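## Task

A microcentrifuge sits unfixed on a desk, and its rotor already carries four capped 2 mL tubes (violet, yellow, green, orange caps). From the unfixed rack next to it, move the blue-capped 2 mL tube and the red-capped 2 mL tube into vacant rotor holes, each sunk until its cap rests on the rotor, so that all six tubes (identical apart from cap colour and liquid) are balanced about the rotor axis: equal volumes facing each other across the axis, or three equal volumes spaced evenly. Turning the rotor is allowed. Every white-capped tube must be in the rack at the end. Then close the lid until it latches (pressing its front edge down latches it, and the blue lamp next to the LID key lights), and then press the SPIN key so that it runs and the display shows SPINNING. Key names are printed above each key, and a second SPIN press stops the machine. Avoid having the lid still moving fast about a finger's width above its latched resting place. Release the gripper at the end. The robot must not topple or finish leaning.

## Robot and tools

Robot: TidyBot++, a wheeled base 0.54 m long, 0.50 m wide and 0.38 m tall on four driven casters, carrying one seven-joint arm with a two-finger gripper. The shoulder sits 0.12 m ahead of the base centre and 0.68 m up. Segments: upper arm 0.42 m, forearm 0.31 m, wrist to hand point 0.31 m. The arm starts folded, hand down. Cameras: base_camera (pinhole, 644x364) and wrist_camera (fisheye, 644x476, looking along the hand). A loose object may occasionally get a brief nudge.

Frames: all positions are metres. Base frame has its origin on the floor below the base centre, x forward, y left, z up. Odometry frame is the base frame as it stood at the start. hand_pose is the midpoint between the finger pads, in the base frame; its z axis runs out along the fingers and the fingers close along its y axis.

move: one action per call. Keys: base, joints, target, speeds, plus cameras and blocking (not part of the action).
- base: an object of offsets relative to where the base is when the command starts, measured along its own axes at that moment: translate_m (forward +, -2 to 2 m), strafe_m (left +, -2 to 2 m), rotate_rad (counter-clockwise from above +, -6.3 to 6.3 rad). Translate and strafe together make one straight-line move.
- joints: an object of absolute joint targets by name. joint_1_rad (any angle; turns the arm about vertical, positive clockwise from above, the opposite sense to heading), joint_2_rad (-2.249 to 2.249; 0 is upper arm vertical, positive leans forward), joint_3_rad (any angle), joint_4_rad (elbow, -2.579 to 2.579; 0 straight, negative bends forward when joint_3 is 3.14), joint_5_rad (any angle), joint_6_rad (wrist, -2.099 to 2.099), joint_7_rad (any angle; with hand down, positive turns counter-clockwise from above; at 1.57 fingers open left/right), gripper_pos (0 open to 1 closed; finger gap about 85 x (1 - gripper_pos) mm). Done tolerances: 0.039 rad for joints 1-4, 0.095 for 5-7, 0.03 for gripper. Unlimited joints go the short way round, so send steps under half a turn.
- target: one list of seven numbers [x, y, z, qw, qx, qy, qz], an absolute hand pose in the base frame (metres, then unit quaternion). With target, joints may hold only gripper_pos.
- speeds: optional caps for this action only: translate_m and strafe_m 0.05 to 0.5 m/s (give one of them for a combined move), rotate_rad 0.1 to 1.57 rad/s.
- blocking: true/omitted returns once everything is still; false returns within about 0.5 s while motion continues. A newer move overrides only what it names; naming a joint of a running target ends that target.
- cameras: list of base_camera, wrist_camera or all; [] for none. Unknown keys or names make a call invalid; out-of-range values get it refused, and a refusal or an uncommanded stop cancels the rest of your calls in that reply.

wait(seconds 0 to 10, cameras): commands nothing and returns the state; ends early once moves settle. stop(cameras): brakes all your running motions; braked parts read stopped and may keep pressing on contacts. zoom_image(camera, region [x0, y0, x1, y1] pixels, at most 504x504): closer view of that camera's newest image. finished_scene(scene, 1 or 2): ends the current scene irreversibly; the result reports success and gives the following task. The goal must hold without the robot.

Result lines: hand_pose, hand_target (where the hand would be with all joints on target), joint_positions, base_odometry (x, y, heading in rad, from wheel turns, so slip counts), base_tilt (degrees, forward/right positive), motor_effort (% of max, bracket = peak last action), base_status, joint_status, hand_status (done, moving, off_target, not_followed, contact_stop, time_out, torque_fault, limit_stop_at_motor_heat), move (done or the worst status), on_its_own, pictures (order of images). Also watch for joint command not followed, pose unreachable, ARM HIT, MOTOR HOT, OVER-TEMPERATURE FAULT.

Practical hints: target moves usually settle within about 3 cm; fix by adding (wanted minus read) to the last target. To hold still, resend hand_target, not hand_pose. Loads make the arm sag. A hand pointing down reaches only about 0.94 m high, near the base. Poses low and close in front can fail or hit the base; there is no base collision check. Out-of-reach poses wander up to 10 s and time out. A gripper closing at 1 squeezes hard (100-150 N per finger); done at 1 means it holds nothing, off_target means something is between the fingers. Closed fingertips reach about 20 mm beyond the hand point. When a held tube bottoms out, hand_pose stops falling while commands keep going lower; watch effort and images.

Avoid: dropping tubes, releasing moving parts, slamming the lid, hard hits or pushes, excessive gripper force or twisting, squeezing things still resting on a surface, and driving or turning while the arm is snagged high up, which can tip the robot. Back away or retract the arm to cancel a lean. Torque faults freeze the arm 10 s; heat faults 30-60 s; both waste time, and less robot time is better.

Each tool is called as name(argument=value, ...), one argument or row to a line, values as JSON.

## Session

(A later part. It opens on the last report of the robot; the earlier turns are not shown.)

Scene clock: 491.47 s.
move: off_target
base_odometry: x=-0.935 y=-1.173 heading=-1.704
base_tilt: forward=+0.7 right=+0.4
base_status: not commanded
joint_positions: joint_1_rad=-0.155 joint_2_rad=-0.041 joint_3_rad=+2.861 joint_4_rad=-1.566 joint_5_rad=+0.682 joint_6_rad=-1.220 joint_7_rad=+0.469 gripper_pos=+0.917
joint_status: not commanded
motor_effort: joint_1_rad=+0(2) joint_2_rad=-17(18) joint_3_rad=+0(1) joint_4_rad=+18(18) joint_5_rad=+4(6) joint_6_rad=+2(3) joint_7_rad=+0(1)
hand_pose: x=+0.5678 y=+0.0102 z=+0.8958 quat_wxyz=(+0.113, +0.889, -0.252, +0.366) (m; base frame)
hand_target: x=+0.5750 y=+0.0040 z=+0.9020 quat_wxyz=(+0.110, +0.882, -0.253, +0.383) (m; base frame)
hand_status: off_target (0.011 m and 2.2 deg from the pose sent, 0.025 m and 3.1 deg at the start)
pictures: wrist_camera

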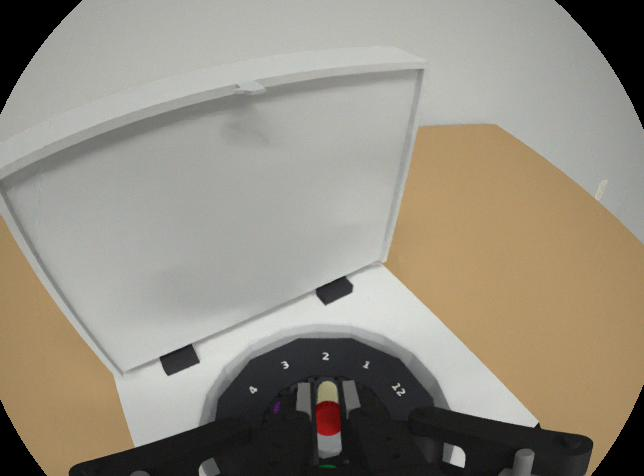

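move(
  target=[0.579, 0.003, 0.893, 0.1099, 0.8815, -0.2527, 0.3833],
  cameras=["wrist_camera"],
)

zoom_image(
  camera="wrist_camera",
  region=[220, 280, 420, 460],
)

Scene clock: 499.67 s.
move: off_target
base_odometry: x=-0.935 y=-1.173 heading=-1.704
base_tilt: forward=+0.7 right=+0.4
base_status: not commanded
joint_positions: joint_1_rad=-0.157 joint_2_rad=-0.041 joint_3_rad=+2.869 joint_4_rad=-1.592 joint_5_rad=+0.682 joint_6_rad=-1.192 joint_7_rad=+0.469 gripper_pos=+0.917
joint_status: not commanded
motor_effort: joint_1_rad=-1(1) joint_2_rad=-18(18) joint_3_rad=+0(0) joint_4_rad=+18(19) joint_5_rad=+5(5) joint_6_rad=+1(2) joint_7_rad=-1(1)
hand_pose: x=+0.5694 y=+0.0095 z=+0.8872 quat_wxyz=(+0.113, +0.890, -0.247, +0.365) (m; base frame)
hand_target: x=+0.5790 y=+0.0030 z=+0.8930 quat_wxyz=(+0.110, +0.882, -0.253, +0.383) (m; base frame)
hand_status: off_target (0.013 m and 2.4 deg from the pose sent, 0.014 m and 2.2 deg at the start)
pictures: wrist_camera

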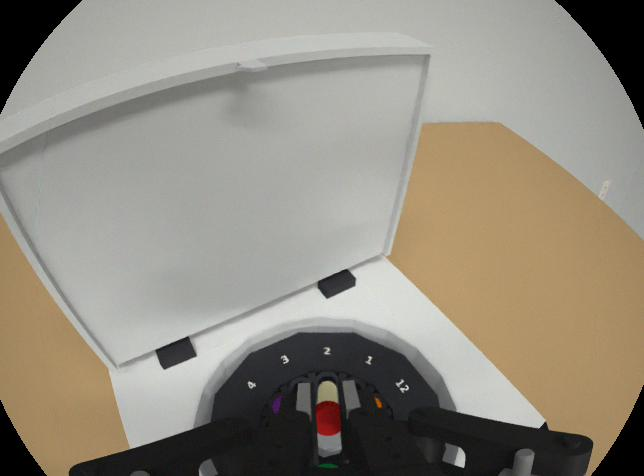

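Scaled by 2.520.

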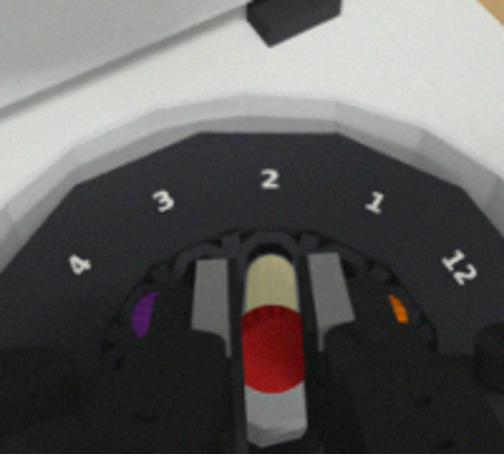

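move(
  target=[0.583, 0.0005, 0.886, 0.1099, 0.8815, -0.2527, 0.3833],
  cameras=[],
)

move(
  target=[0.588, -0.0025, 0.879, 0.1099, 0.8815, -0.2527, 0.3833],
  cameras=["wrist_camera"],
)

zoom_image(
  camera="wrist_camera",
  region=[220, 280, 420, 460],
)

Scene clock: 507.00 s.
move: off_target
base_odometry: x=-0.935 y=-1.173 heading=-1.704
base_tilt: forward=+0.7 right=+0.4
base_status: not commanded
joint_positions: joint_1_rad=-0.157 joint_2_rad=-0.041 joint_3_rad=+2.883 joint_4_rad=-1.609 joint_5_rad=+0.682 joint_6_rad=-1.168 joint_7_rad=+0.469 gripper_pos=+0.917
joint_status: not commanded
motor_effort: joint_1_rad=-1(1) joint_2_rad=-17(18) joint_3_rad=+0(1) joint_4_rad=+18(19) joint_5_rad=+4(6) joint_6_rad=+2(2) joint_7_rad=-1(1)
hand_pose: x=+0.5721 y=+0.0069 z=+0.8822 quat_wxyz=(+0.111, +0.891, -0.246, +0.366) (m; base frame)
hand_target: x=+0.5830 y=+0.0005 z=+0.8860 quat_wxyz=(+0.110, +0.882, -0.253, +0.383) (m; base frame)
hand_status: off_target (0.013 m and 2.4 deg from the pose sent, 0.016 m and 2.4 deg at the start)
pictures: none
No camera images: "cameras" was empty.

Scene clock: 507.57 s.
move: off_target
base_odometry: x=-0.935 y=-1.173 heading=-1.704
base_tilt: forward=+0.7 right=+0.4
base_status: not commanded
joint_positions: joint_1_rad=-0.162 joint_2_rad=-0.041 joint_3_rad=+2.902 joint_4_rad=-1.623 joint_5_rad=+0.683 joint_6_rad=-1.143 joint_7_rad=+0.469 gripper_pos=+0.917
joint_status: not commanded
motor_effort: joint_1_rad=+0(1) joint_2_rad=-18(18) joint_3_rad=+0(1) joint_4_rad=+18(19) joint_5_rad=+5(5) joint_6_rad=+2(2) joint_7_rad=-1(1)
hand_pose: x=+0.5753 y=+0.0033 z=+0.8785 quat_wxyz=(+0.109, +0.890, -0.246, +0.368) (m; base frame)
hand_target: x=+0.5880 y=-0.0025 z=+0.8790 quat_wxyz=(+0.110, +0.882, -0.253, +0.383) (m; base frame)
hand_status: off_target (0.014 m and 2.1 deg from the pose sent, 0.019 m and 2.4 deg at the start)
pictures: wrist_camera

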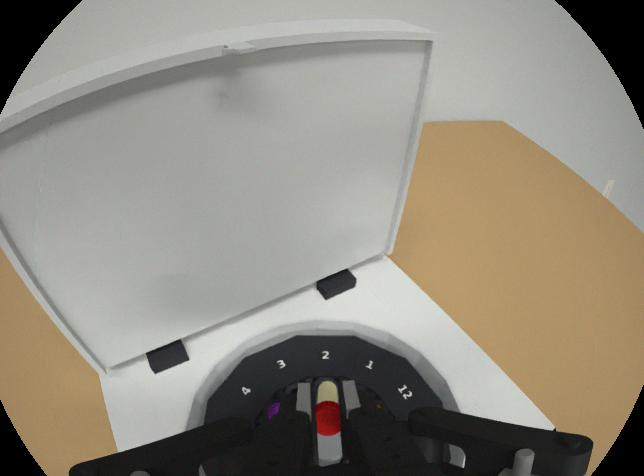

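Scaled by 2.520.

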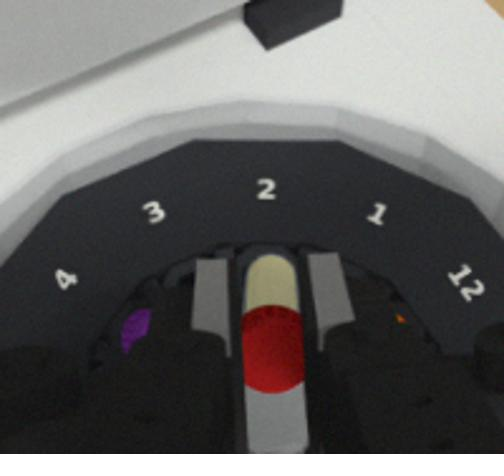

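move(
  target=[0.592, -0.003, 0.872, 0.1099, 0.8815, -0.2527, 0.3833],
  cameras=["wrist_camera"],
)

zoom_image(
  camera="wrist_camera",
  region=[220, 280, 420, 460],
)

move(
  target=[0.595, -0.005, 0.866, 0.1099, 0.8815, -0.2527, 0.3833],
  cameras=["wrist_camera"],
)

zoom_image(
  camera="wrist_camera",
  region=[220, 280, 420, 460],
)

Scene clock: 517.73 s.
move: off_target
base_odometry: x=-0.935 y=-1.173 heading=-1.704
base_tilt: forward=+0.7 right=+0.4
base_status: not commanded
joint_positions: joint_1_rad=-0.174 joint_2_rad=-0.037 joint_3_rad=+2.918 joint_4_rad=-1.637 joint_5_rad=+0.689 joint_6_rad=-1.124 joint_7_rad=+0.461 gripper_pos=+0.917
joint_status: not commanded
motor_effort: joint_1_rad=+0(1) joint_2_rad=-17(19) joint_3_rad=+0(0) joint_4_rad=+18(19) joint_5_rad=+4(5) joint_6_rad=+2(2) joint_7_rad=-1(1)
hand_pose: x=+0.5782 y=+0.0026 z=+0.8737 quat_wxyz=(+0.109, +0.890, -0.245, +0.369) (m; base frame)
hand_target: x=+0.5920 y=-0.0030 z=+0.8720 quat_wxyz=(+0.110, +0.882, -0.253, +0.383) (m; base frame)
hand_status: off_target (0.015 m and 2.1 deg from the pose sent, 0.019 m and 2.1 deg at the start)
pictures: wrist_camera

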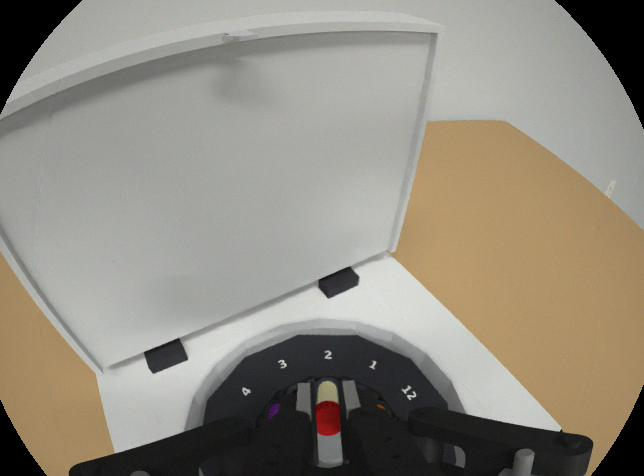

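Scaled by 2.520.

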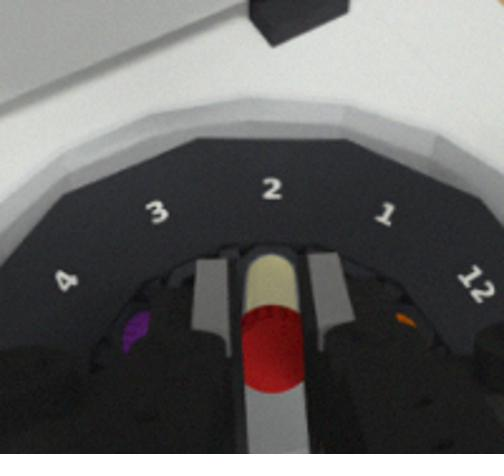

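Scene clock: 518.30 s.
move: off_target
base_odometry: x=-0.935 y=-1.173 heading=-1.704
base_tilt: forward=+0.7 right=+0.4
base_status: not commanded
joint_positions: joint_1_rad=-0.177 joint_2_rad=-0.033 joint_3_rad=+2.929 joint_4_rad=-1.650 joint_5_rad=+0.693 joint_6_rad=-1.104 joint_7_rad=+0.457 gripper_pos=+0.917
joint_status: not commanded
motor_effort: joint_1_rad=-1(1) joint_2_rad=-18(18) joint_3_rad=+0(1) joint_4_rad=+18(19) joint_5_rad=+4(5) joint_6_rad=+1(2) joint_7_rad=-1(1)
hand_pose: x=+0.5810 y=+0.0006 z=+0.8683 quat_wxyz=(+0.109, +0.890, -0.244, +0.369) (m; base frame)
hand_target: x=+0.5950 y=-0.0050 z=+0.8660 quat_wxyz=(+0.110, +0.882, -0.253, +0.383) (m; base frame)
hand_status: off_target (0.015 m and 2.1 deg from the pose sent, 0.020 m and 2.1 deg at the start)
pictures: wrist_camera

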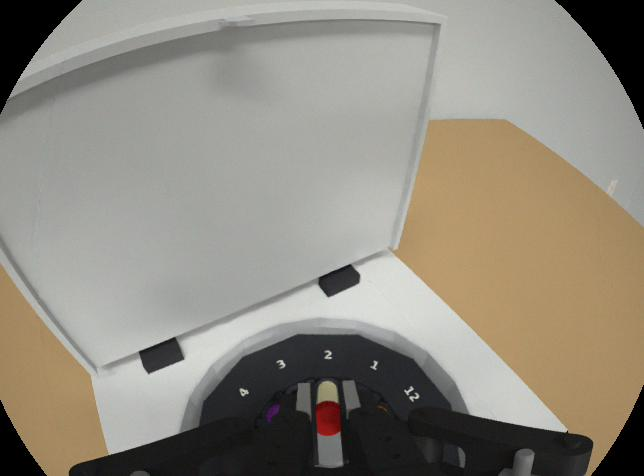

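Scaled by 2.520.

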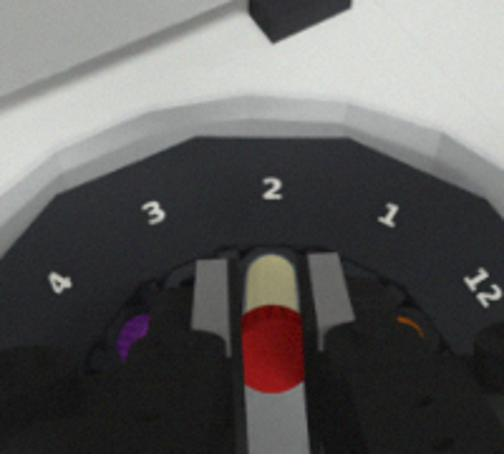

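move(
  target=[0.599, -0.0075, 0.860, 0.1099, 0.8815, -0.2527, 0.3833],
  cameras=[],
)

move(
  target=[0.603, -0.0105, 0.853, 0.1099, 0.8815, -0.2527, 0.3833],
  cameras=["wrist_camera"],
)

zoom_image(
  camera="wrist_camera",
  region=[220, 280, 420, 460],
)

Scene clock: 525.10 s.
move: off_target
base_odometry: x=-0.935 y=-1.173 heading=-1.704
base_tilt: forward=+0.7 right=+0.4
base_status: not commanded
joint_positions: joint_1_rad=-0.183 joint_2_rad=-0.026 joint_3_rad=+2.946 joint_4_rad=-1.662 joint_5_rad=+0.698 joint_6_rad=-1.083 joint_7_rad=+0.452 gripper_pos=+0.917
joint_status: not commanded
motor_effort: joint_1_rad=+0(1) joint_2_rad=-18(18) joint_3_rad=+0(1) joint_4_rad=+18(19) joint_5_rad=+4(5) joint_6_rad=+2(3) joint_7_rad=-1(1)
hand_pose: x=+0.5853 y=-0.0020 z=+0.8628 quat_wxyz=(+0.109, +0.890, -0.244, +0.370) (m; base frame)
hand_target: x=+0.5990 y=-0.0075 z=+0.8600 quat_wxyz=(+0.110, +0.882, -0.253, +0.383) (m; base frame)
hand_status: off_target (0.015 m and 2.1 deg from the pose sent, 0.021 m and 2.1 deg at the start)
pictures: none
No camera images: "cameras" was empty.

Scene clock: 525.73 s.
move: off_target
base_odometry: x=-0.935 y=-1.173 heading=-1.704
base_tilt: forward=+0.7 right=+0.4
base_status: not commanded
joint_positions: joint_1_rad=-0.192 joint_2_rad=-0.023 joint_3_rad=+2.962 joint_4_rad=-1.675 joint_5_rad=+0.705 joint_6_rad=-1.059 joint_7_rad=+0.446 gripper_pos=+0.917
joint_status: not commanded
motor_effort: joint_1_rad=+0(1) joint_2_rad=-15(18) joint_3_rad=+1(2) joint_4_rad=+17(18) joint_5_rad=+4(5) joint_6_rad=+1(3) joint_7_rad=-1(1)
hand_pose: x=+0.5890 y=-0.0029 z=+0.8589 quat_wxyz=(+0.107, +0.889, -0.243, +0.373) (m; base frame)
hand_target: x=+0.6030 y=-0.0105 z=+0.8530 quat_wxyz=(+0.110, +0.882, -0.253, +0.383) (m; base frame)
hand_status: off_target (0.017 m and 1.9 deg from the pose sent, 0.022 m and 2.1 deg at the start)
pictures: wrist_camera

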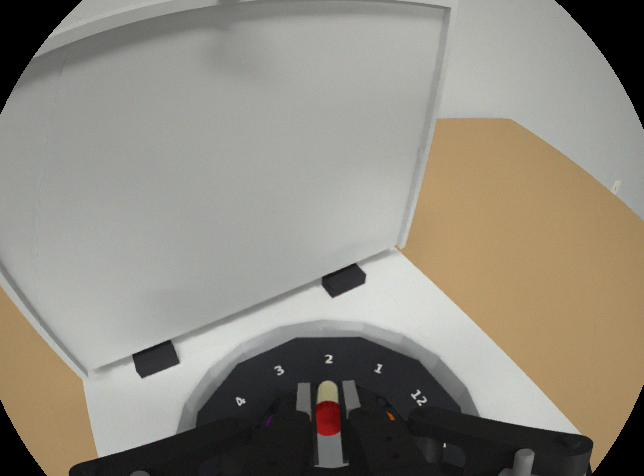

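Scaled by 2.520.

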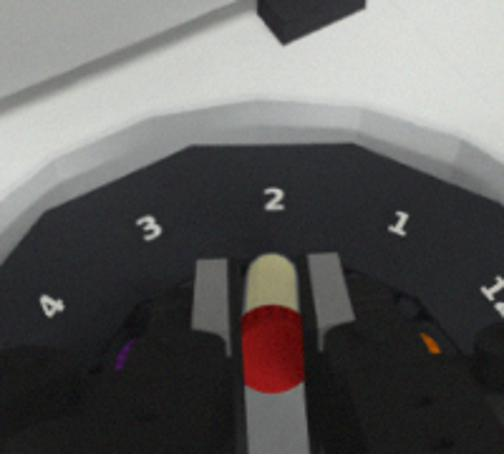

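move(
  target=[0.592, -0.004, 0.858, 0.1099, 0.8815, -0.2527, 0.3833],
  cameras=["wrist_camera"],
)

zoom_image(
  camera="wrist_camera",
  region=[220, 280, 420, 460],
)

Scene clock: 545.60 s.
move: done
base_odometry: x=-0.935 y=-1.173 heading=-1.704
base_tilt: forward=+0.7 right=+0.4
base_status: not commanded
joint_positions: joint_1_rad=-0.188 joint_2_rad=-0.023 joint_3_rad=+2.951 joint_4_rad=-1.680 joint_5_rad=+0.705 joint_6_rad=-1.059 joint_7_rad=+0.437 gripper_pos=+0.917
joint_status: not commanded
motor_effort: joint_1_rad=-1(1) joint_2_rad=-18(18) joint_3_rad=+0(1) joint_4_rad=+18(19) joint_5_rad=+4(5) joint_6_rad=+2(3) joint_7_rad=+0(1)
hand_pose: x=+0.5878 y=-0.0004 z=+0.8567 quat_wxyz=(+0.106, +0.890, -0.243, +0.372) (m; base frame)
hand_target: x=+0.5920 y=-0.0040 z=+0.8580 quat_wxyz=(+0.110, +0.882, -0.253, +0.383) (m; base frame)
hand_status: done (0.006 m and 2.0 deg from the pose sent, 0.003 m and 1.9 deg at the start)
pictures: wrist_camera

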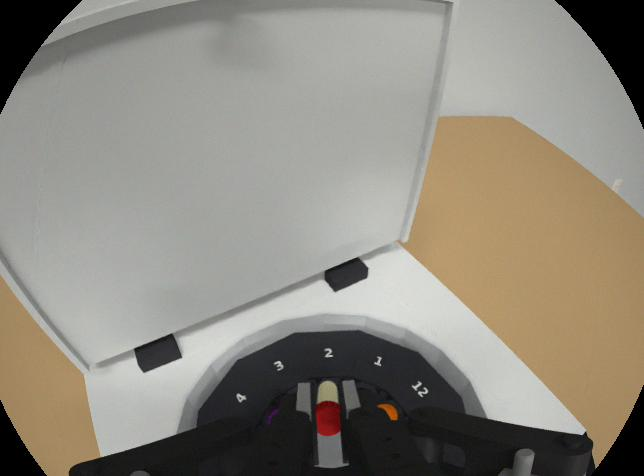

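Scaled by 2.520.

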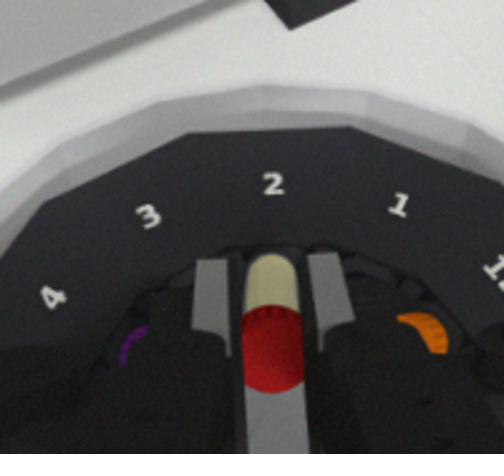

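move(
  target=[0.595, -0.006, 0.852, 0.1099, 0.8815, -0.2527, 0.3833],
  cameras=[],
)

move(
  target=[0.599, -0.008, 0.846, 0.1099, 0.8815, -0.2527, 0.3833],
  cameras=["wrist_camera"],
)

zoom_image(
  camera="wrist_camera",
  region=[220, 280, 420, 460],
)

Scene clock: 554.20 s.
move: off_target
base_odometry: x=-0.935 y=-1.173 heading=-1.704
base_tilt: forward=+0.7 right=+0.4
base_status: not commanded
joint_positions: joint_1_rad=-0.189 joint_2_rad=-0.023 joint_3_rad=+2.951 joint_4_rad=-1.694 joint_5_rad=+0.711 joint_6_rad=-1.054 joint_7_rad=+0.427 gripper_pos=+0.917
joint_status: not commanded
motor_effort: joint_1_rad=-1(1) joint_2_rad=-18(19) joint_3_rad=+0(0) joint_4_rad=+18(19) joint_5_rad=+4(5) joint_6_rad=+2(2) joint_7_rad=-1(1)
hand_pose: x=+0.5864 y=-0.0016 z=+0.8521 quat_wxyz=(+0.108, +0.890, -0.244, +0.370) (m; base frame)
hand_target: x=+0.5950 y=-0.0060 z=+0.8520 quat_wxyz=(+0.110, +0.882, -0.253, +0.383) (m; base frame)
hand_status: off_target (0.010 m and 2.1 deg from the pose sent, 0.010 m and 2.0 deg at the start)
pictures: none
No camera images: "cameras" was empty.

Scene clock: 554.77 s.
move: off_target
base_odometry: x=-0.935 y=-1.173 heading=-1.704
base_tilt: forward=+0.7 right=+0.4
base_status: not commanded
joint_positions: joint_1_rad=-0.192 joint_2_rad=-0.021 joint_3_rad=+2.958 joint_4_rad=-1.703 joint_5_rad=+0.717 joint_6_rad=-1.043 joint_7_rad=+0.419 gripper_pos=+0.917
joint_status: not commanded
motor_effort: joint_1_rad=-1(1) joint_2_rad=-18(19) joint_3_rad=+0(0) joint_4_rad=+18(18) joint_5_rad=+4(5) joint_6_rad=+1(3) joint_7_rad=-1(1)
hand_pose: x=+0.5877 y=-0.0030 z=+0.8492 quat_wxyz=(+0.108, +0.889, -0.244, +0.372) (m; base frame)
hand_target: x=+0.5990 y=-0.0080 z=+0.8460 quat_wxyz=(+0.110, +0.882, -0.253, +0.383) (m; base frame)
hand_status: off_target (0.013 m and 1.9 deg from the pose sent, 0.015 m and 2.1 deg at the start)
pictures: wrist_camera

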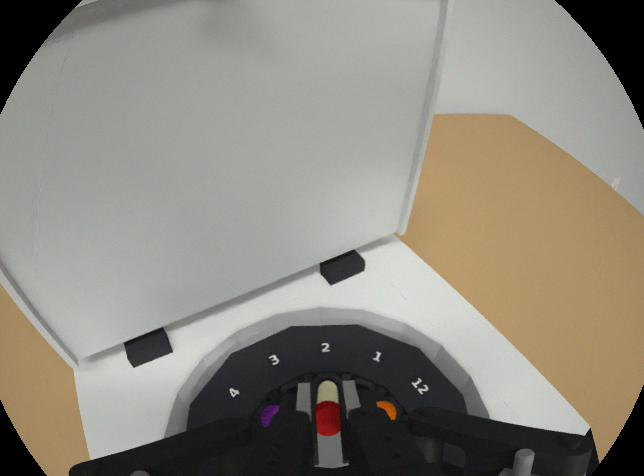

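Scaled by 2.520.

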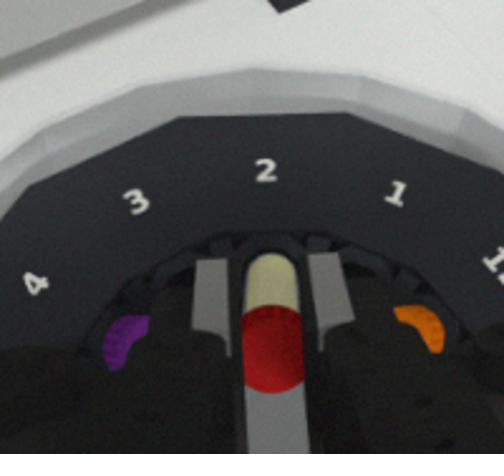

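move(
  target=[0.603, -0.0105, 0.840, 0.1099, 0.8815, -0.2527, 0.3833],
  cameras=["wrist_camera"],
)

zoom_image(
  camera="wrist_camera",
  region=[220, 280, 420, 460],
)

move(
  target=[0.608, -0.0125, 0.833, 0.1099, 0.8815, -0.2527, 0.3833],
  cameras=["wrist_camera"],
)

zoom_image(
  camera="wrist_camera",
  region=[220, 280, 420, 460],
)

Scene clock: 579.40 s.
move: off_target
base_odometry: x=-0.935 y=-1.173 heading=-1.704
base_tilt: forward=+0.7 right=+0.4
base_status: not commanded
joint_positions: joint_1_rad=-0.197 joint_2_rad=-0.016 joint_3_rad=+2.972 joint_4_rad=-1.712 joint_5_rad=+0.725 joint_6_rad=-1.025 joint_7_rad=+0.411 gripper_pos=+0.917
joint_status: not commanded
motor_effort: joint_1_rad=+0(1) joint_2_rad=-18(19) joint_3_rad=+0(1) joint_4_rad=+18(18) joint_5_rad=+3(5) joint_6_rad=+1(2) joint_7_rad=+0(1)
hand_pose: x=+0.5910 y=-0.0054 z=+0.8453 quat_wxyz=(+0.108, +0.889, -0.244, +0.373) (m; base frame)
hand_target: x=+0.6030 y=-0.0105 z=+0.8400 quat_wxyz=(+0.110, +0.882, -0.253, +0.383) (m; base frame)
hand_status: off_target (0.014 m and 1.7 deg from the pose sent, 0.019 m and 1.9 deg at the start)
pictures: wrist_camera

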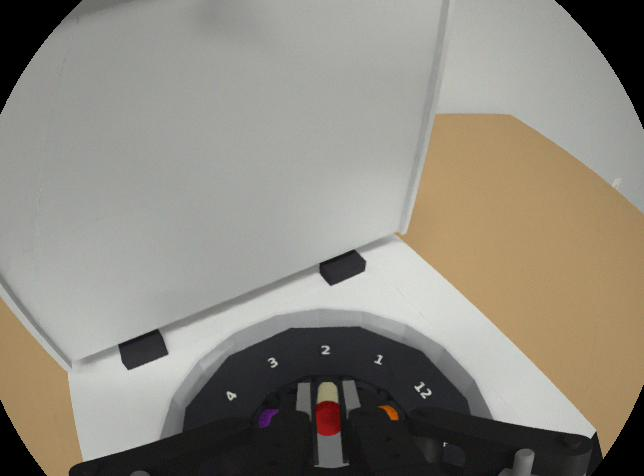

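Scaled by 2.520.

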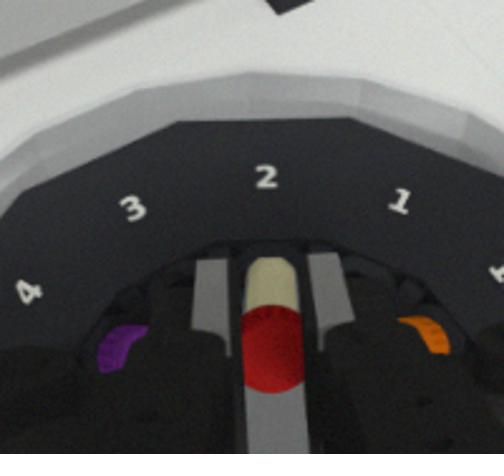

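Scene clock: 580.03 s.
move: off_target
base_odometry: x=-0.935 y=-1.173 heading=-1.704
base_tilt: forward=+0.7 right=+0.4
base_status: not commanded
joint_positions: joint_1_rad=-0.209 joint_2_rad=-0.005 joint_3_rad=+2.993 joint_4_rad=-1.722 joint_5_rad=+0.736 joint_6_rad=-1.006 joint_7_rad=+0.401 gripper_pos=+0.917
joint_status: not commanded
motor_effort: joint_1_rad=+0(1) joint_2_rad=-18(19) joint_3_rad=+0(0) joint_4_rad=+18(18) joint_5_rad=+4(5) joint_6_rad=+1(2) joint_7_rad=+0(1)
hand_pose: x=+0.5960 y=-0.0087 z=+0.8398 quat_wxyz=(+0.110, +0.888, -0.246, +0.374) (m; base frame)
hand_target: x=+0.6080 y=-0.0125 z=+0.8330 quat_wxyz=(+0.110, +0.882, -0.253, +0.383) (m; base frame)
hand_status: off_target (0.014 m and 1.5 deg from the pose sent, 0.022 m and 1.7 deg at the start)
pictures: wrist_camera

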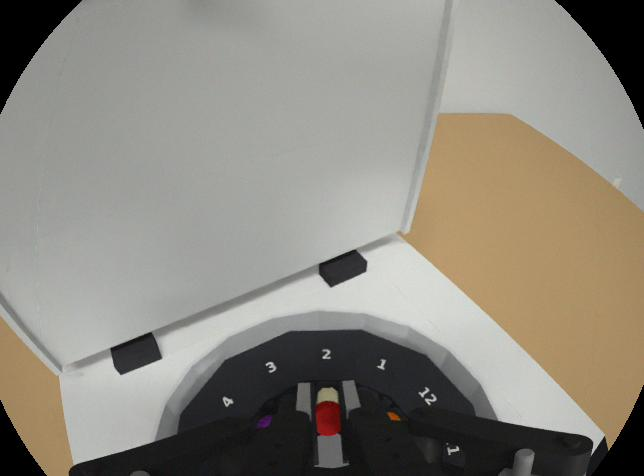

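Scaled by 2.520.

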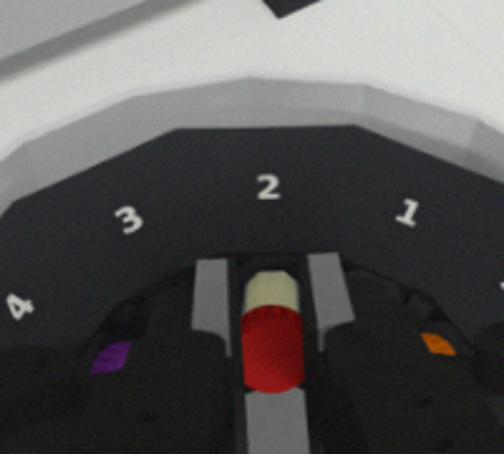

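move(
  target=[0.612, -0.015, 0.828, 0.1099, 0.8815, -0.2527, 0.3833],
  cameras=["wrist_camera"],
)

zoom_image(
  camera="wrist_camera",
  region=[220, 280, 420, 460],
)

Scene clock: 585.87 s.
move: off_target
base_odometry: x=-0.935 y=-1.173 heading=-1.704
base_tilt: forward=+0.7 right=+0.4
base_status: not commanded
joint_positions: joint_1_rad=-0.216 joint_2_rad=+0.003 joint_3_rad=+3.011 joint_4_rad=-1.728 joint_5_rad=+0.741 joint_6_rad=-0.988 joint_7_rad=+0.397 gripper_pos=+0.917
joint_status: not commanded
motor_effort: joint_1_rad=+0(1) joint_2_rad=-19(19) joint_3_rad=+0(1) joint_4_rad=+17(18) joint_5_rad=+2(5) joint_6_rad=+1(1) joint_7_rad=+0(1)
hand_pose: x=+0.6000 y=-0.0115 z=+0.8356 quat_wxyz=(+0.110, +0.887, -0.246, +0.374) (m; base frame)
hand_target: x=+0.6120 y=-0.0150 z=+0.8280 quat_wxyz=(+0.110, +0.882, -0.253, +0.383) (m; base frame)
hand_status: off_target (0.015 m and 1.4 deg from the pose sent, 0.021 m and 1.5 deg at the start)
pictures: wrist_camera

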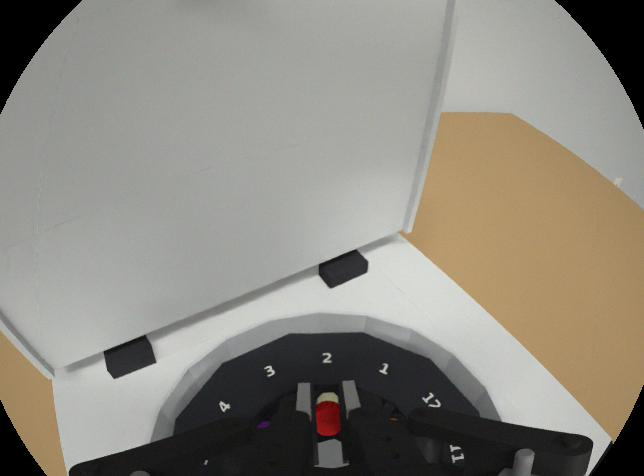

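Scaled by 2.520.

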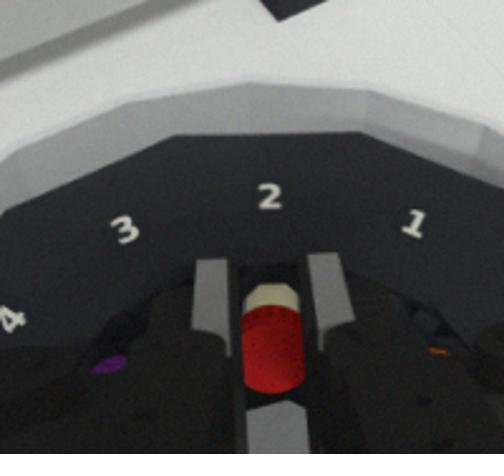

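move(
  joints={"gripper_pos": 0.88},
  cameras=[],
)

move(
  joints={"gripper_pos": 0.80},
  cameras=["wrist_camera"],
)

zoom_image(
  camera="wrist_camera",
  region=[220, 280, 420, 460],
)

Scene clock: 593.77 s.
move: done
base_odometry: x=-0.935 y=-1.173 heading=-1.704
base_tilt: forward=+0.7 right=+0.4
base_status: not commanded
joint_positions: joint_1_rad=-0.216 joint_2_rad=+0.003 joint_3_rad=+3.011 joint_4_rad=-1.728 joint_5_rad=+0.742 joint_6_rad=-0.988 joint_7_rad=+0.397 gripper_pos=+0.879
joint_status: all done
motor_effort: joint_1_rad=-1(2) joint_2_rad=-18(19) joint_3_rad=+0(1) joint_4_rad=+18(18) joint_5_rad=+4(4) joint_6_rad=+1(2) joint_7_rad=-1(1)
hand_pose: x=+0.6001 y=-0.0116 z=+0.8355 quat_wxyz=(+0.110, +0.887, -0.246, +0.374) (m; base frame)
hand_target: x=+0.6120 y=-0.0150 z=+0.8280 quat_wxyz=(+0.110, +0.882, -0.253, +0.383) (m; base frame)
hand_status: not commanded
pictures: none
No camera images: "cameras" was empty.

Scene clock: 594.27 s.
move: done
base_odometry: x=-0.935 y=-1.173 heading=-1.704
base_tilt: forward=+0.7 right=+0.4
base_status: not commanded
joint_positions: joint_1_rad=-0.216 joint_2_rad=+0.004 joint_3_rad=+3.012 joint_4_rad=-1.729 joint_5_rad=+0.747 joint_6_rad=-0.986 joint_7_rad=+0.397 gripper_pos=+0.800
joint_status: all done
motor_effort: joint_1_rad=-1(1) joint_2_rad=-18(19) joint_3_rad=+0(1) joint_4_rad=+17(18) joint_5_rad=+4(4) joint_6_rad=+0(3) joint_7_rad=-1(1)
hand_pose: x=+0.6009 y=-0.0127 z=+0.8358 quat_wxyz=(+0.112, +0.887, -0.245, +0.375) (m; base frame)
hand_target: x=+0.6120 y=-0.0150 z=+0.8280 quat_wxyz=(+0.110, +0.882, -0.253, +0.383) (m; base frame)
hand_status: not commanded
pictures: wrist_camera

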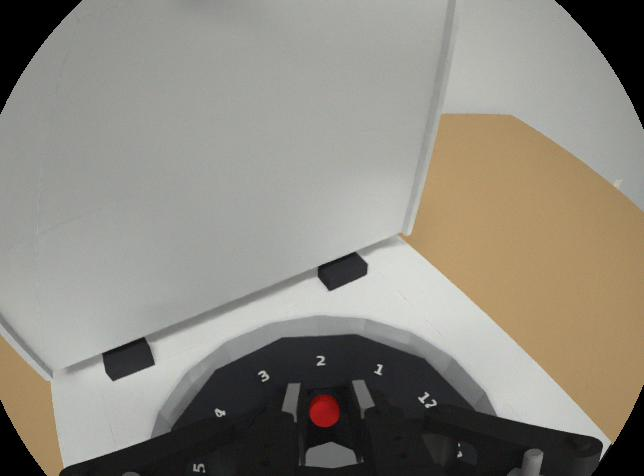

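Scaled by 2.520.

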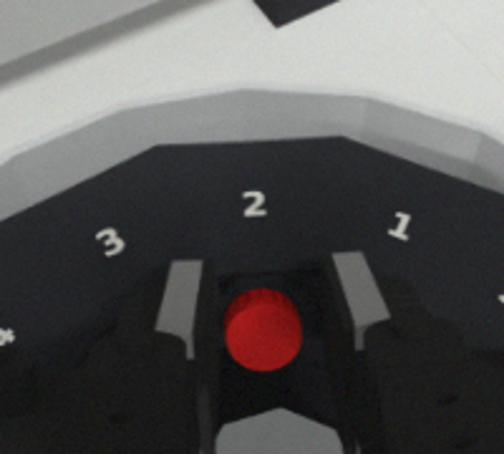

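move(
  target=[0.578, 0.005, 0.872, 0.1099, 0.8815, -0.2527, 0.3833],
  cameras=["wrist_camera"],
)

move(
  target=[0.545, 0.03, 0.93, 0, 0.8660, 0.5, 0],
  joints={"gripper_pos": 0.6},
  cameras=["wrist_camera"],
)

Scene clock: 623.33 s.
move: off_target
base_odometry: x=-0.935 y=-1.173 heading=-1.704
base_tilt: forward=+0.7 right=+0.4
base_status: not commanded
joint_positions: joint_1_rad=-0.179 joint_2_rad=-0.011 joint_3_rad=+2.905 joint_4_rad=-1.679 joint_5_rad=+0.747 joint_6_rad=-1.065 joint_7_rad=+0.397 gripper_pos=+0.800
joint_status: not commanded
motor_effort: joint_1_rad=-1(2) joint_2_rad=-19(20) joint_3_rad=+0(1) joint_4_rad=+18(18) joint_5_rad=+3(5) joint_6_rad=+1(2) joint_7_rad=-1(1)
hand_pose: x=+0.5919 y=+0.0092 z=+0.8585 quat_wxyz=(+0.110, +0.887, -0.236, +0.382) (m; base frame)
hand_target: x=+0.5780 y=+0.0050 z=+0.8720 quat_wxyz=(+0.110, +0.882, -0.253, +0.383) (m; base frame)
hand_status: off_target (0.020 m and 2.0 deg from the pose sent, 0.046 m and 1.4 deg at the start)
pictures: wrist_camera

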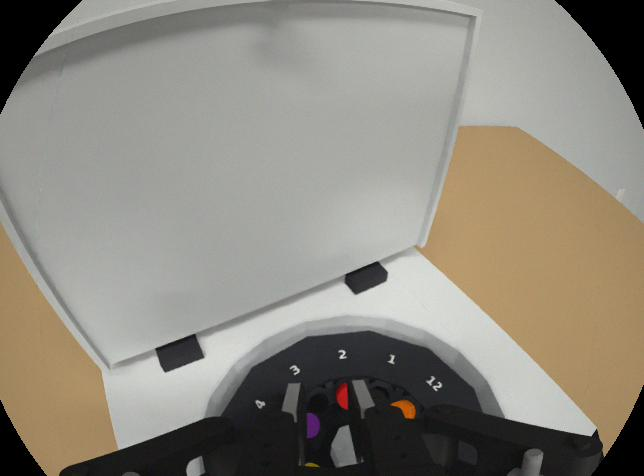

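Scene clock: 626.37 s.
move: off_target
base_odometry: x=-0.935 y=-1.173 heading=-1.704
base_tilt: forward=+0.7 right=+0.4
base_status: not commanded
joint_positions: joint_1_rad=-0.032 joint_2_rad=+0.388 joint_3_rad=+2.998 joint_4_rad=-0.603 joint_5_rad=+0.098 joint_6_rad=-2.049 joint_7_rad=+2.463 gripper_pos=+0.600
joint_status: all done
motor_effort: joint_1_rad=+0(1) joint_2_rad=-28(29) joint_3_rad=-1(1) joint_4_rad=+14(19) joint_5_rad=-1(5) joint_6_rad=+0(3) joint_7_rad=+0(1)
hand_pose: x=+0.5697 y=+0.0353 z=+0.9354 quat_wxyz=(+0.033, +0.875, +0.481, +0.043) (m; base frame)
hand_target: x=+0.5615 y=+0.0316 z=+0.9304 quat_wxyz=(+0.011, +0.866, +0.500, +0.024) (m; base frame)
hand_status: off_target (0.026 m and 6.6 deg from the pose sent, 0.088 m and 98.9 deg at the start; a joint's target at an end of its range on 71 of 71 steps)
pictures: wrist_camera

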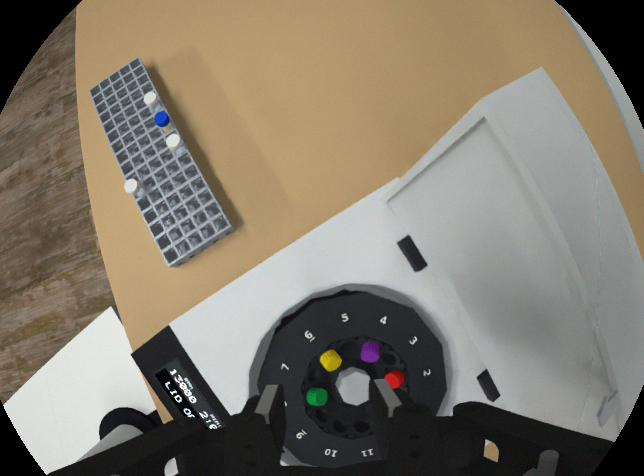

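move(
  target=[0.573, 0.006, 0.90, 0, 0.8660, 0.5, 0],
  cameras=["wrist_camera"],
)

Scene clock: 634.80 s.
move: off_target
base_odometry: x=-0.935 y=-1.173 heading=-1.704
base_tilt: forward=+0.7 right=+0.4
base_status: not commanded
joint_positions: joint_1_rad=+0.033 joint_2_rad=+0.431 joint_3_rad=+3.005 joint_4_rad=-0.639 joint_5_rad=+0.094 joint_6_rad=-2.052 joint_7_rad=+2.522 gripper_pos=+0.600
joint_status: not commanded
motor_effort: joint_1_rad=+0(2) joint_2_rad=-31(32) joint_3_rad=-1(2) joint_4_rad=+14(15) joint_5_rad=-1(2) joint_6_rad=-1(2) joint_7_rad=-1(1)
hand_pose: x=+0.5753 y=+0.0047 z=+0.9054 quat_wxyz=(+0.016, +0.878, +0.479, +0.005) (m; base frame)
hand_target: x=+0.5730 y=+0.0060 z=+0.9000 quat_wxyz=(+0.000, +0.866, +0.500, +0.000) (m; base frame)
hand_status: off_target (0.006 m and 3.4 deg from the pose sent, 0.046 m and 6.6 deg at the start)
pictures: wrist_camera

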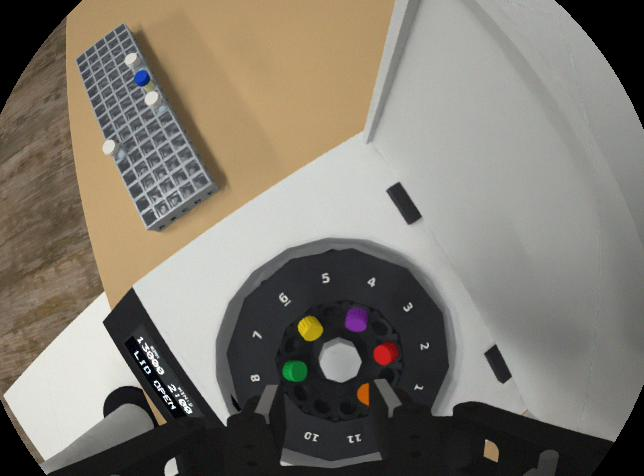

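move(
  target=[0.580, 0.006, 0.877, 0, 0.8660, 0.5, 0],
  cameras=["wrist_camera"],
)

zoom_image(
  camera="wrist_camera",
  region=[220, 260, 440, 460],
)

Scene clock: 643.73 s.
move: off_target
base_odometry: x=-0.935 y=-1.173 heading=-1.704
base_tilt: forward=+0.8 right=+0.4
base_status: not commanded
joint_positions: joint_1_rad=+0.034 joint_2_rad=+0.431 joint_3_rad=+3.005 joint_4_rad=-0.739 joint_5_rad=+0.094 joint_6_rad=-2.010 joint_7_rad=+2.522 gripper_pos=+0.600
joint_status: not commanded
motor_effort: joint_1_rad=-1(1) joint_2_rad=-31(32) joint_3_rad=-1(1) joint_4_rad=+15(15) joint_5_rad=-1(2) joint_6_rad=-2(2) joint_7_rad=+0(1)
hand_pose: x=+0.5712 y=+0.0047 z=+0.8774 quat_wxyz=(+0.006, +0.876, +0.481, -0.022) (m; base frame)
hand_target: x=+0.5800 y=+0.0060 z=+0.8770 quat_wxyz=(+0.000, +0.866, +0.500, +0.000) (m; base frame)
hand_status: off_target (0.009 m and 3.6 deg from the pose sent, 0.029 m and 3.4 deg at the start)
pictures: wrist_camera

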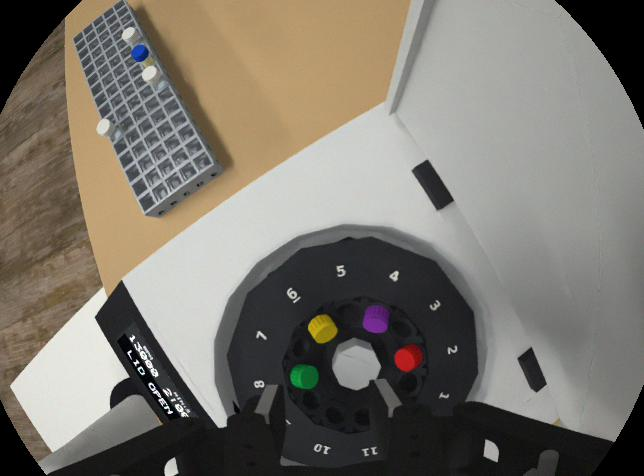

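Scaled by 2.291.

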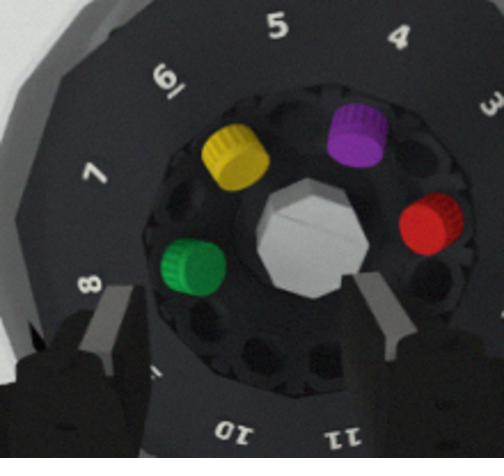

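move(
  target=[0.594, 0.003, 0.862, 0, 0.8658, 0.4999, 0.022],
  cameras=["wrist_camera"],
)

zoom_image(
  camera="wrist_camera",
  region=[220, 260, 440, 460],
)

Scene clock: 660.20 s.
move: off_target
base_odometry: x=-0.935 y=-1.173 heading=-1.704
base_tilt: forward=+0.7 right=+0.4
base_status: not commanded
joint_positions: joint_1_rad=+0.065 joint_2_rad=+0.430 joint_3_rad=+3.005 joint_4_rad=-0.809 joint_5_rad=+0.075 joint_6_rad=-1.916 joint_7_rad=+2.531 gripper_pos=+0.600
joint_status: not commanded
motor_effort: joint_1_rad=+0(1) joint_2_rad=-29(32) joint_3_rad=-1(1) joint_4_rad=+14(16) joint_5_rad=-1(2) joint_6_rad=-2(2) joint_7_rad=+0(1)
hand_pose: x=+0.5863 y=-0.0026 z=+0.8568 quat_wxyz=(+0.004, +0.879, +0.477, -0.008) (m; base frame)
hand_target: x=+0.5940 y=+0.0030 z=+0.8620 quat_wxyz=(+0.000, +0.866, +0.500, +0.022) (m; base frame)
hand_status: off_target (0.011 m and 4.6 deg from the pose sent, 0.028 m and 5.6 deg at the start)
pictures: wrist_camera

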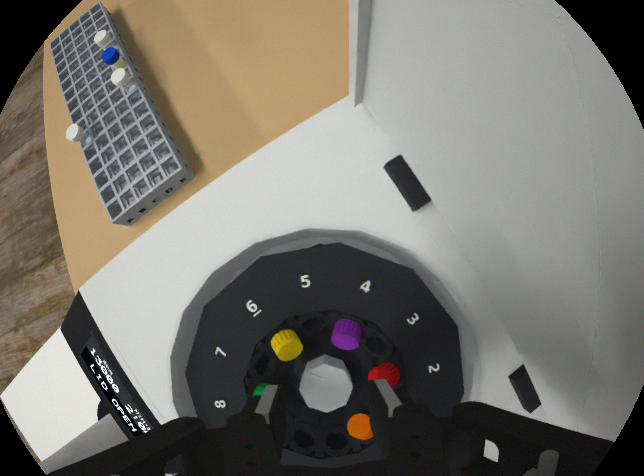

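Scaled by 2.291.

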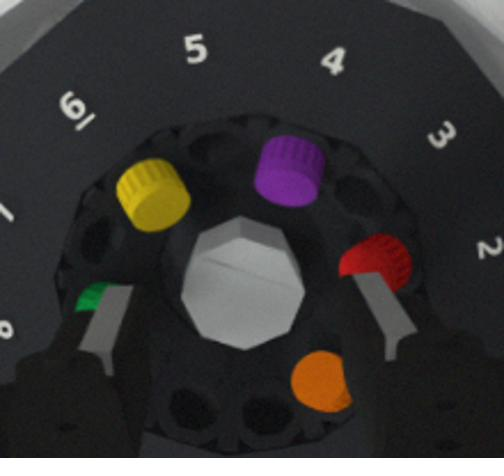

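move(
  target=[0.592, 0.003, 0.856, 0, 0.6882, 0.7252, 0.022],
  cameras=["wrist_camera"],
)

zoom_image(
  camera="wrist_camera",
  region=[220, 260, 440, 460],
)

Scene clock: 676.50 s.
move: off_target
base_odometry: x=-0.935 y=-1.173 heading=-1.704
base_tilt: forward=+0.7 right=+0.4
base_status: not commanded
joint_positions: joint_1_rad=+0.122 joint_2_rad=+0.430 joint_3_rad=+2.929 joint_4_rad=-0.832 joint_5_rad=+0.075 joint_6_rad=-1.905 joint_7_rad=+3.079 gripper_pos=+0.600
joint_status: not commanded
motor_effort: joint_1_rad=+0(1) joint_2_rad=-30(31) joint_3_rad=-1(2) joint_4_rad=+15(15) joint_5_rad=-1(2) joint_6_rad=-1(2) joint_7_rad=-1(1)
hand_pose: x=+0.5835 y=-0.0021 z=+0.8516 quat_wxyz=(-0.013, +0.712, +0.702, -0.001) (m; base frame)
hand_target: x=+0.5920 y=+0.0030 z=+0.8560 quat_wxyz=(+0.000, +0.688, +0.725, +0.022) (m; base frame)
hand_status: off_target (0.011 m and 4.8 deg from the pose sent, 0.008 m and 36.1 deg at the start)
pictures: wrist_camera

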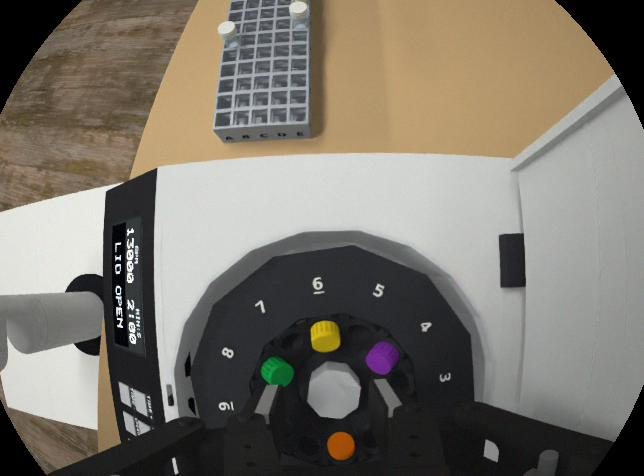

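Scaled by 2.291.

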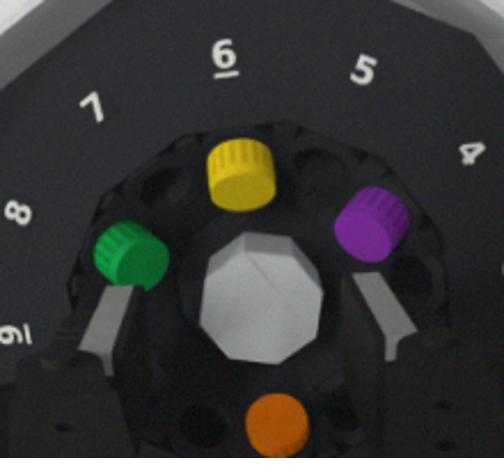

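move(
  target=[0.596, 0.003, 0.842, 0, 0.6882, 0.7252, 0.022],
  cameras=["wrist_camera"],
)

zoom_image(
  camera="wrist_camera",
  region=[220, 260, 440, 460],
)

Scene clock: 684.57 s.
move: off_target
base_odometry: x=-0.935 y=-1.173 heading=-1.704
base_tilt: forward=+0.7 right=+0.4
base_status: not commanded
joint_positions: joint_1_rad=+0.125 joint_2_rad=+0.426 joint_3_rad=+2.927 joint_4_rad=-0.876 joint_5_rad=+0.075 joint_6_rad=-1.863 joint_7_rad=+3.081 gripper_pos=+0.600
joint_status: not commanded
motor_effort: joint_1_rad=-1(1) joint_2_rad=-28(31) joint_3_rad=-2(2) joint_4_rad=+14(15) joint_5_rad=-1(2) joint_6_rad=-1(4) joint_7_rad=-1(1)
hand_pose: x=+0.5860 y=-0.0018 z=+0.8407 quat_wxyz=(-0.011, +0.711, +0.703, +0.000) (m; base frame)
hand_target: x=+0.5960 y=+0.0030 z=+0.8420 quat_wxyz=(+0.000, +0.688, +0.725, +0.022) (m; base frame)
hand_status: off_target (0.011 m and 4.6 deg from the pose sent, 0.017 m and 4.8 deg at the start)
pictures: wrist_camera

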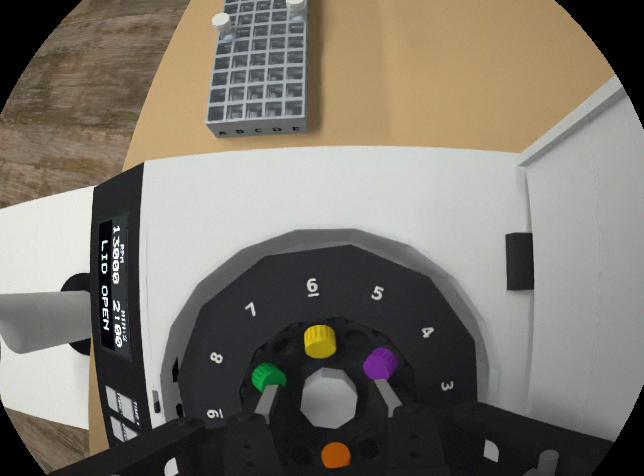

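Scaled by 2.291.

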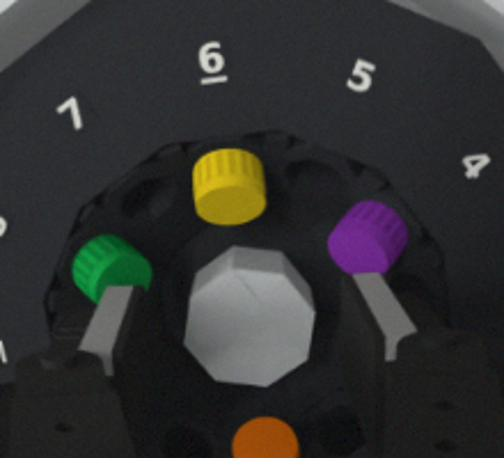

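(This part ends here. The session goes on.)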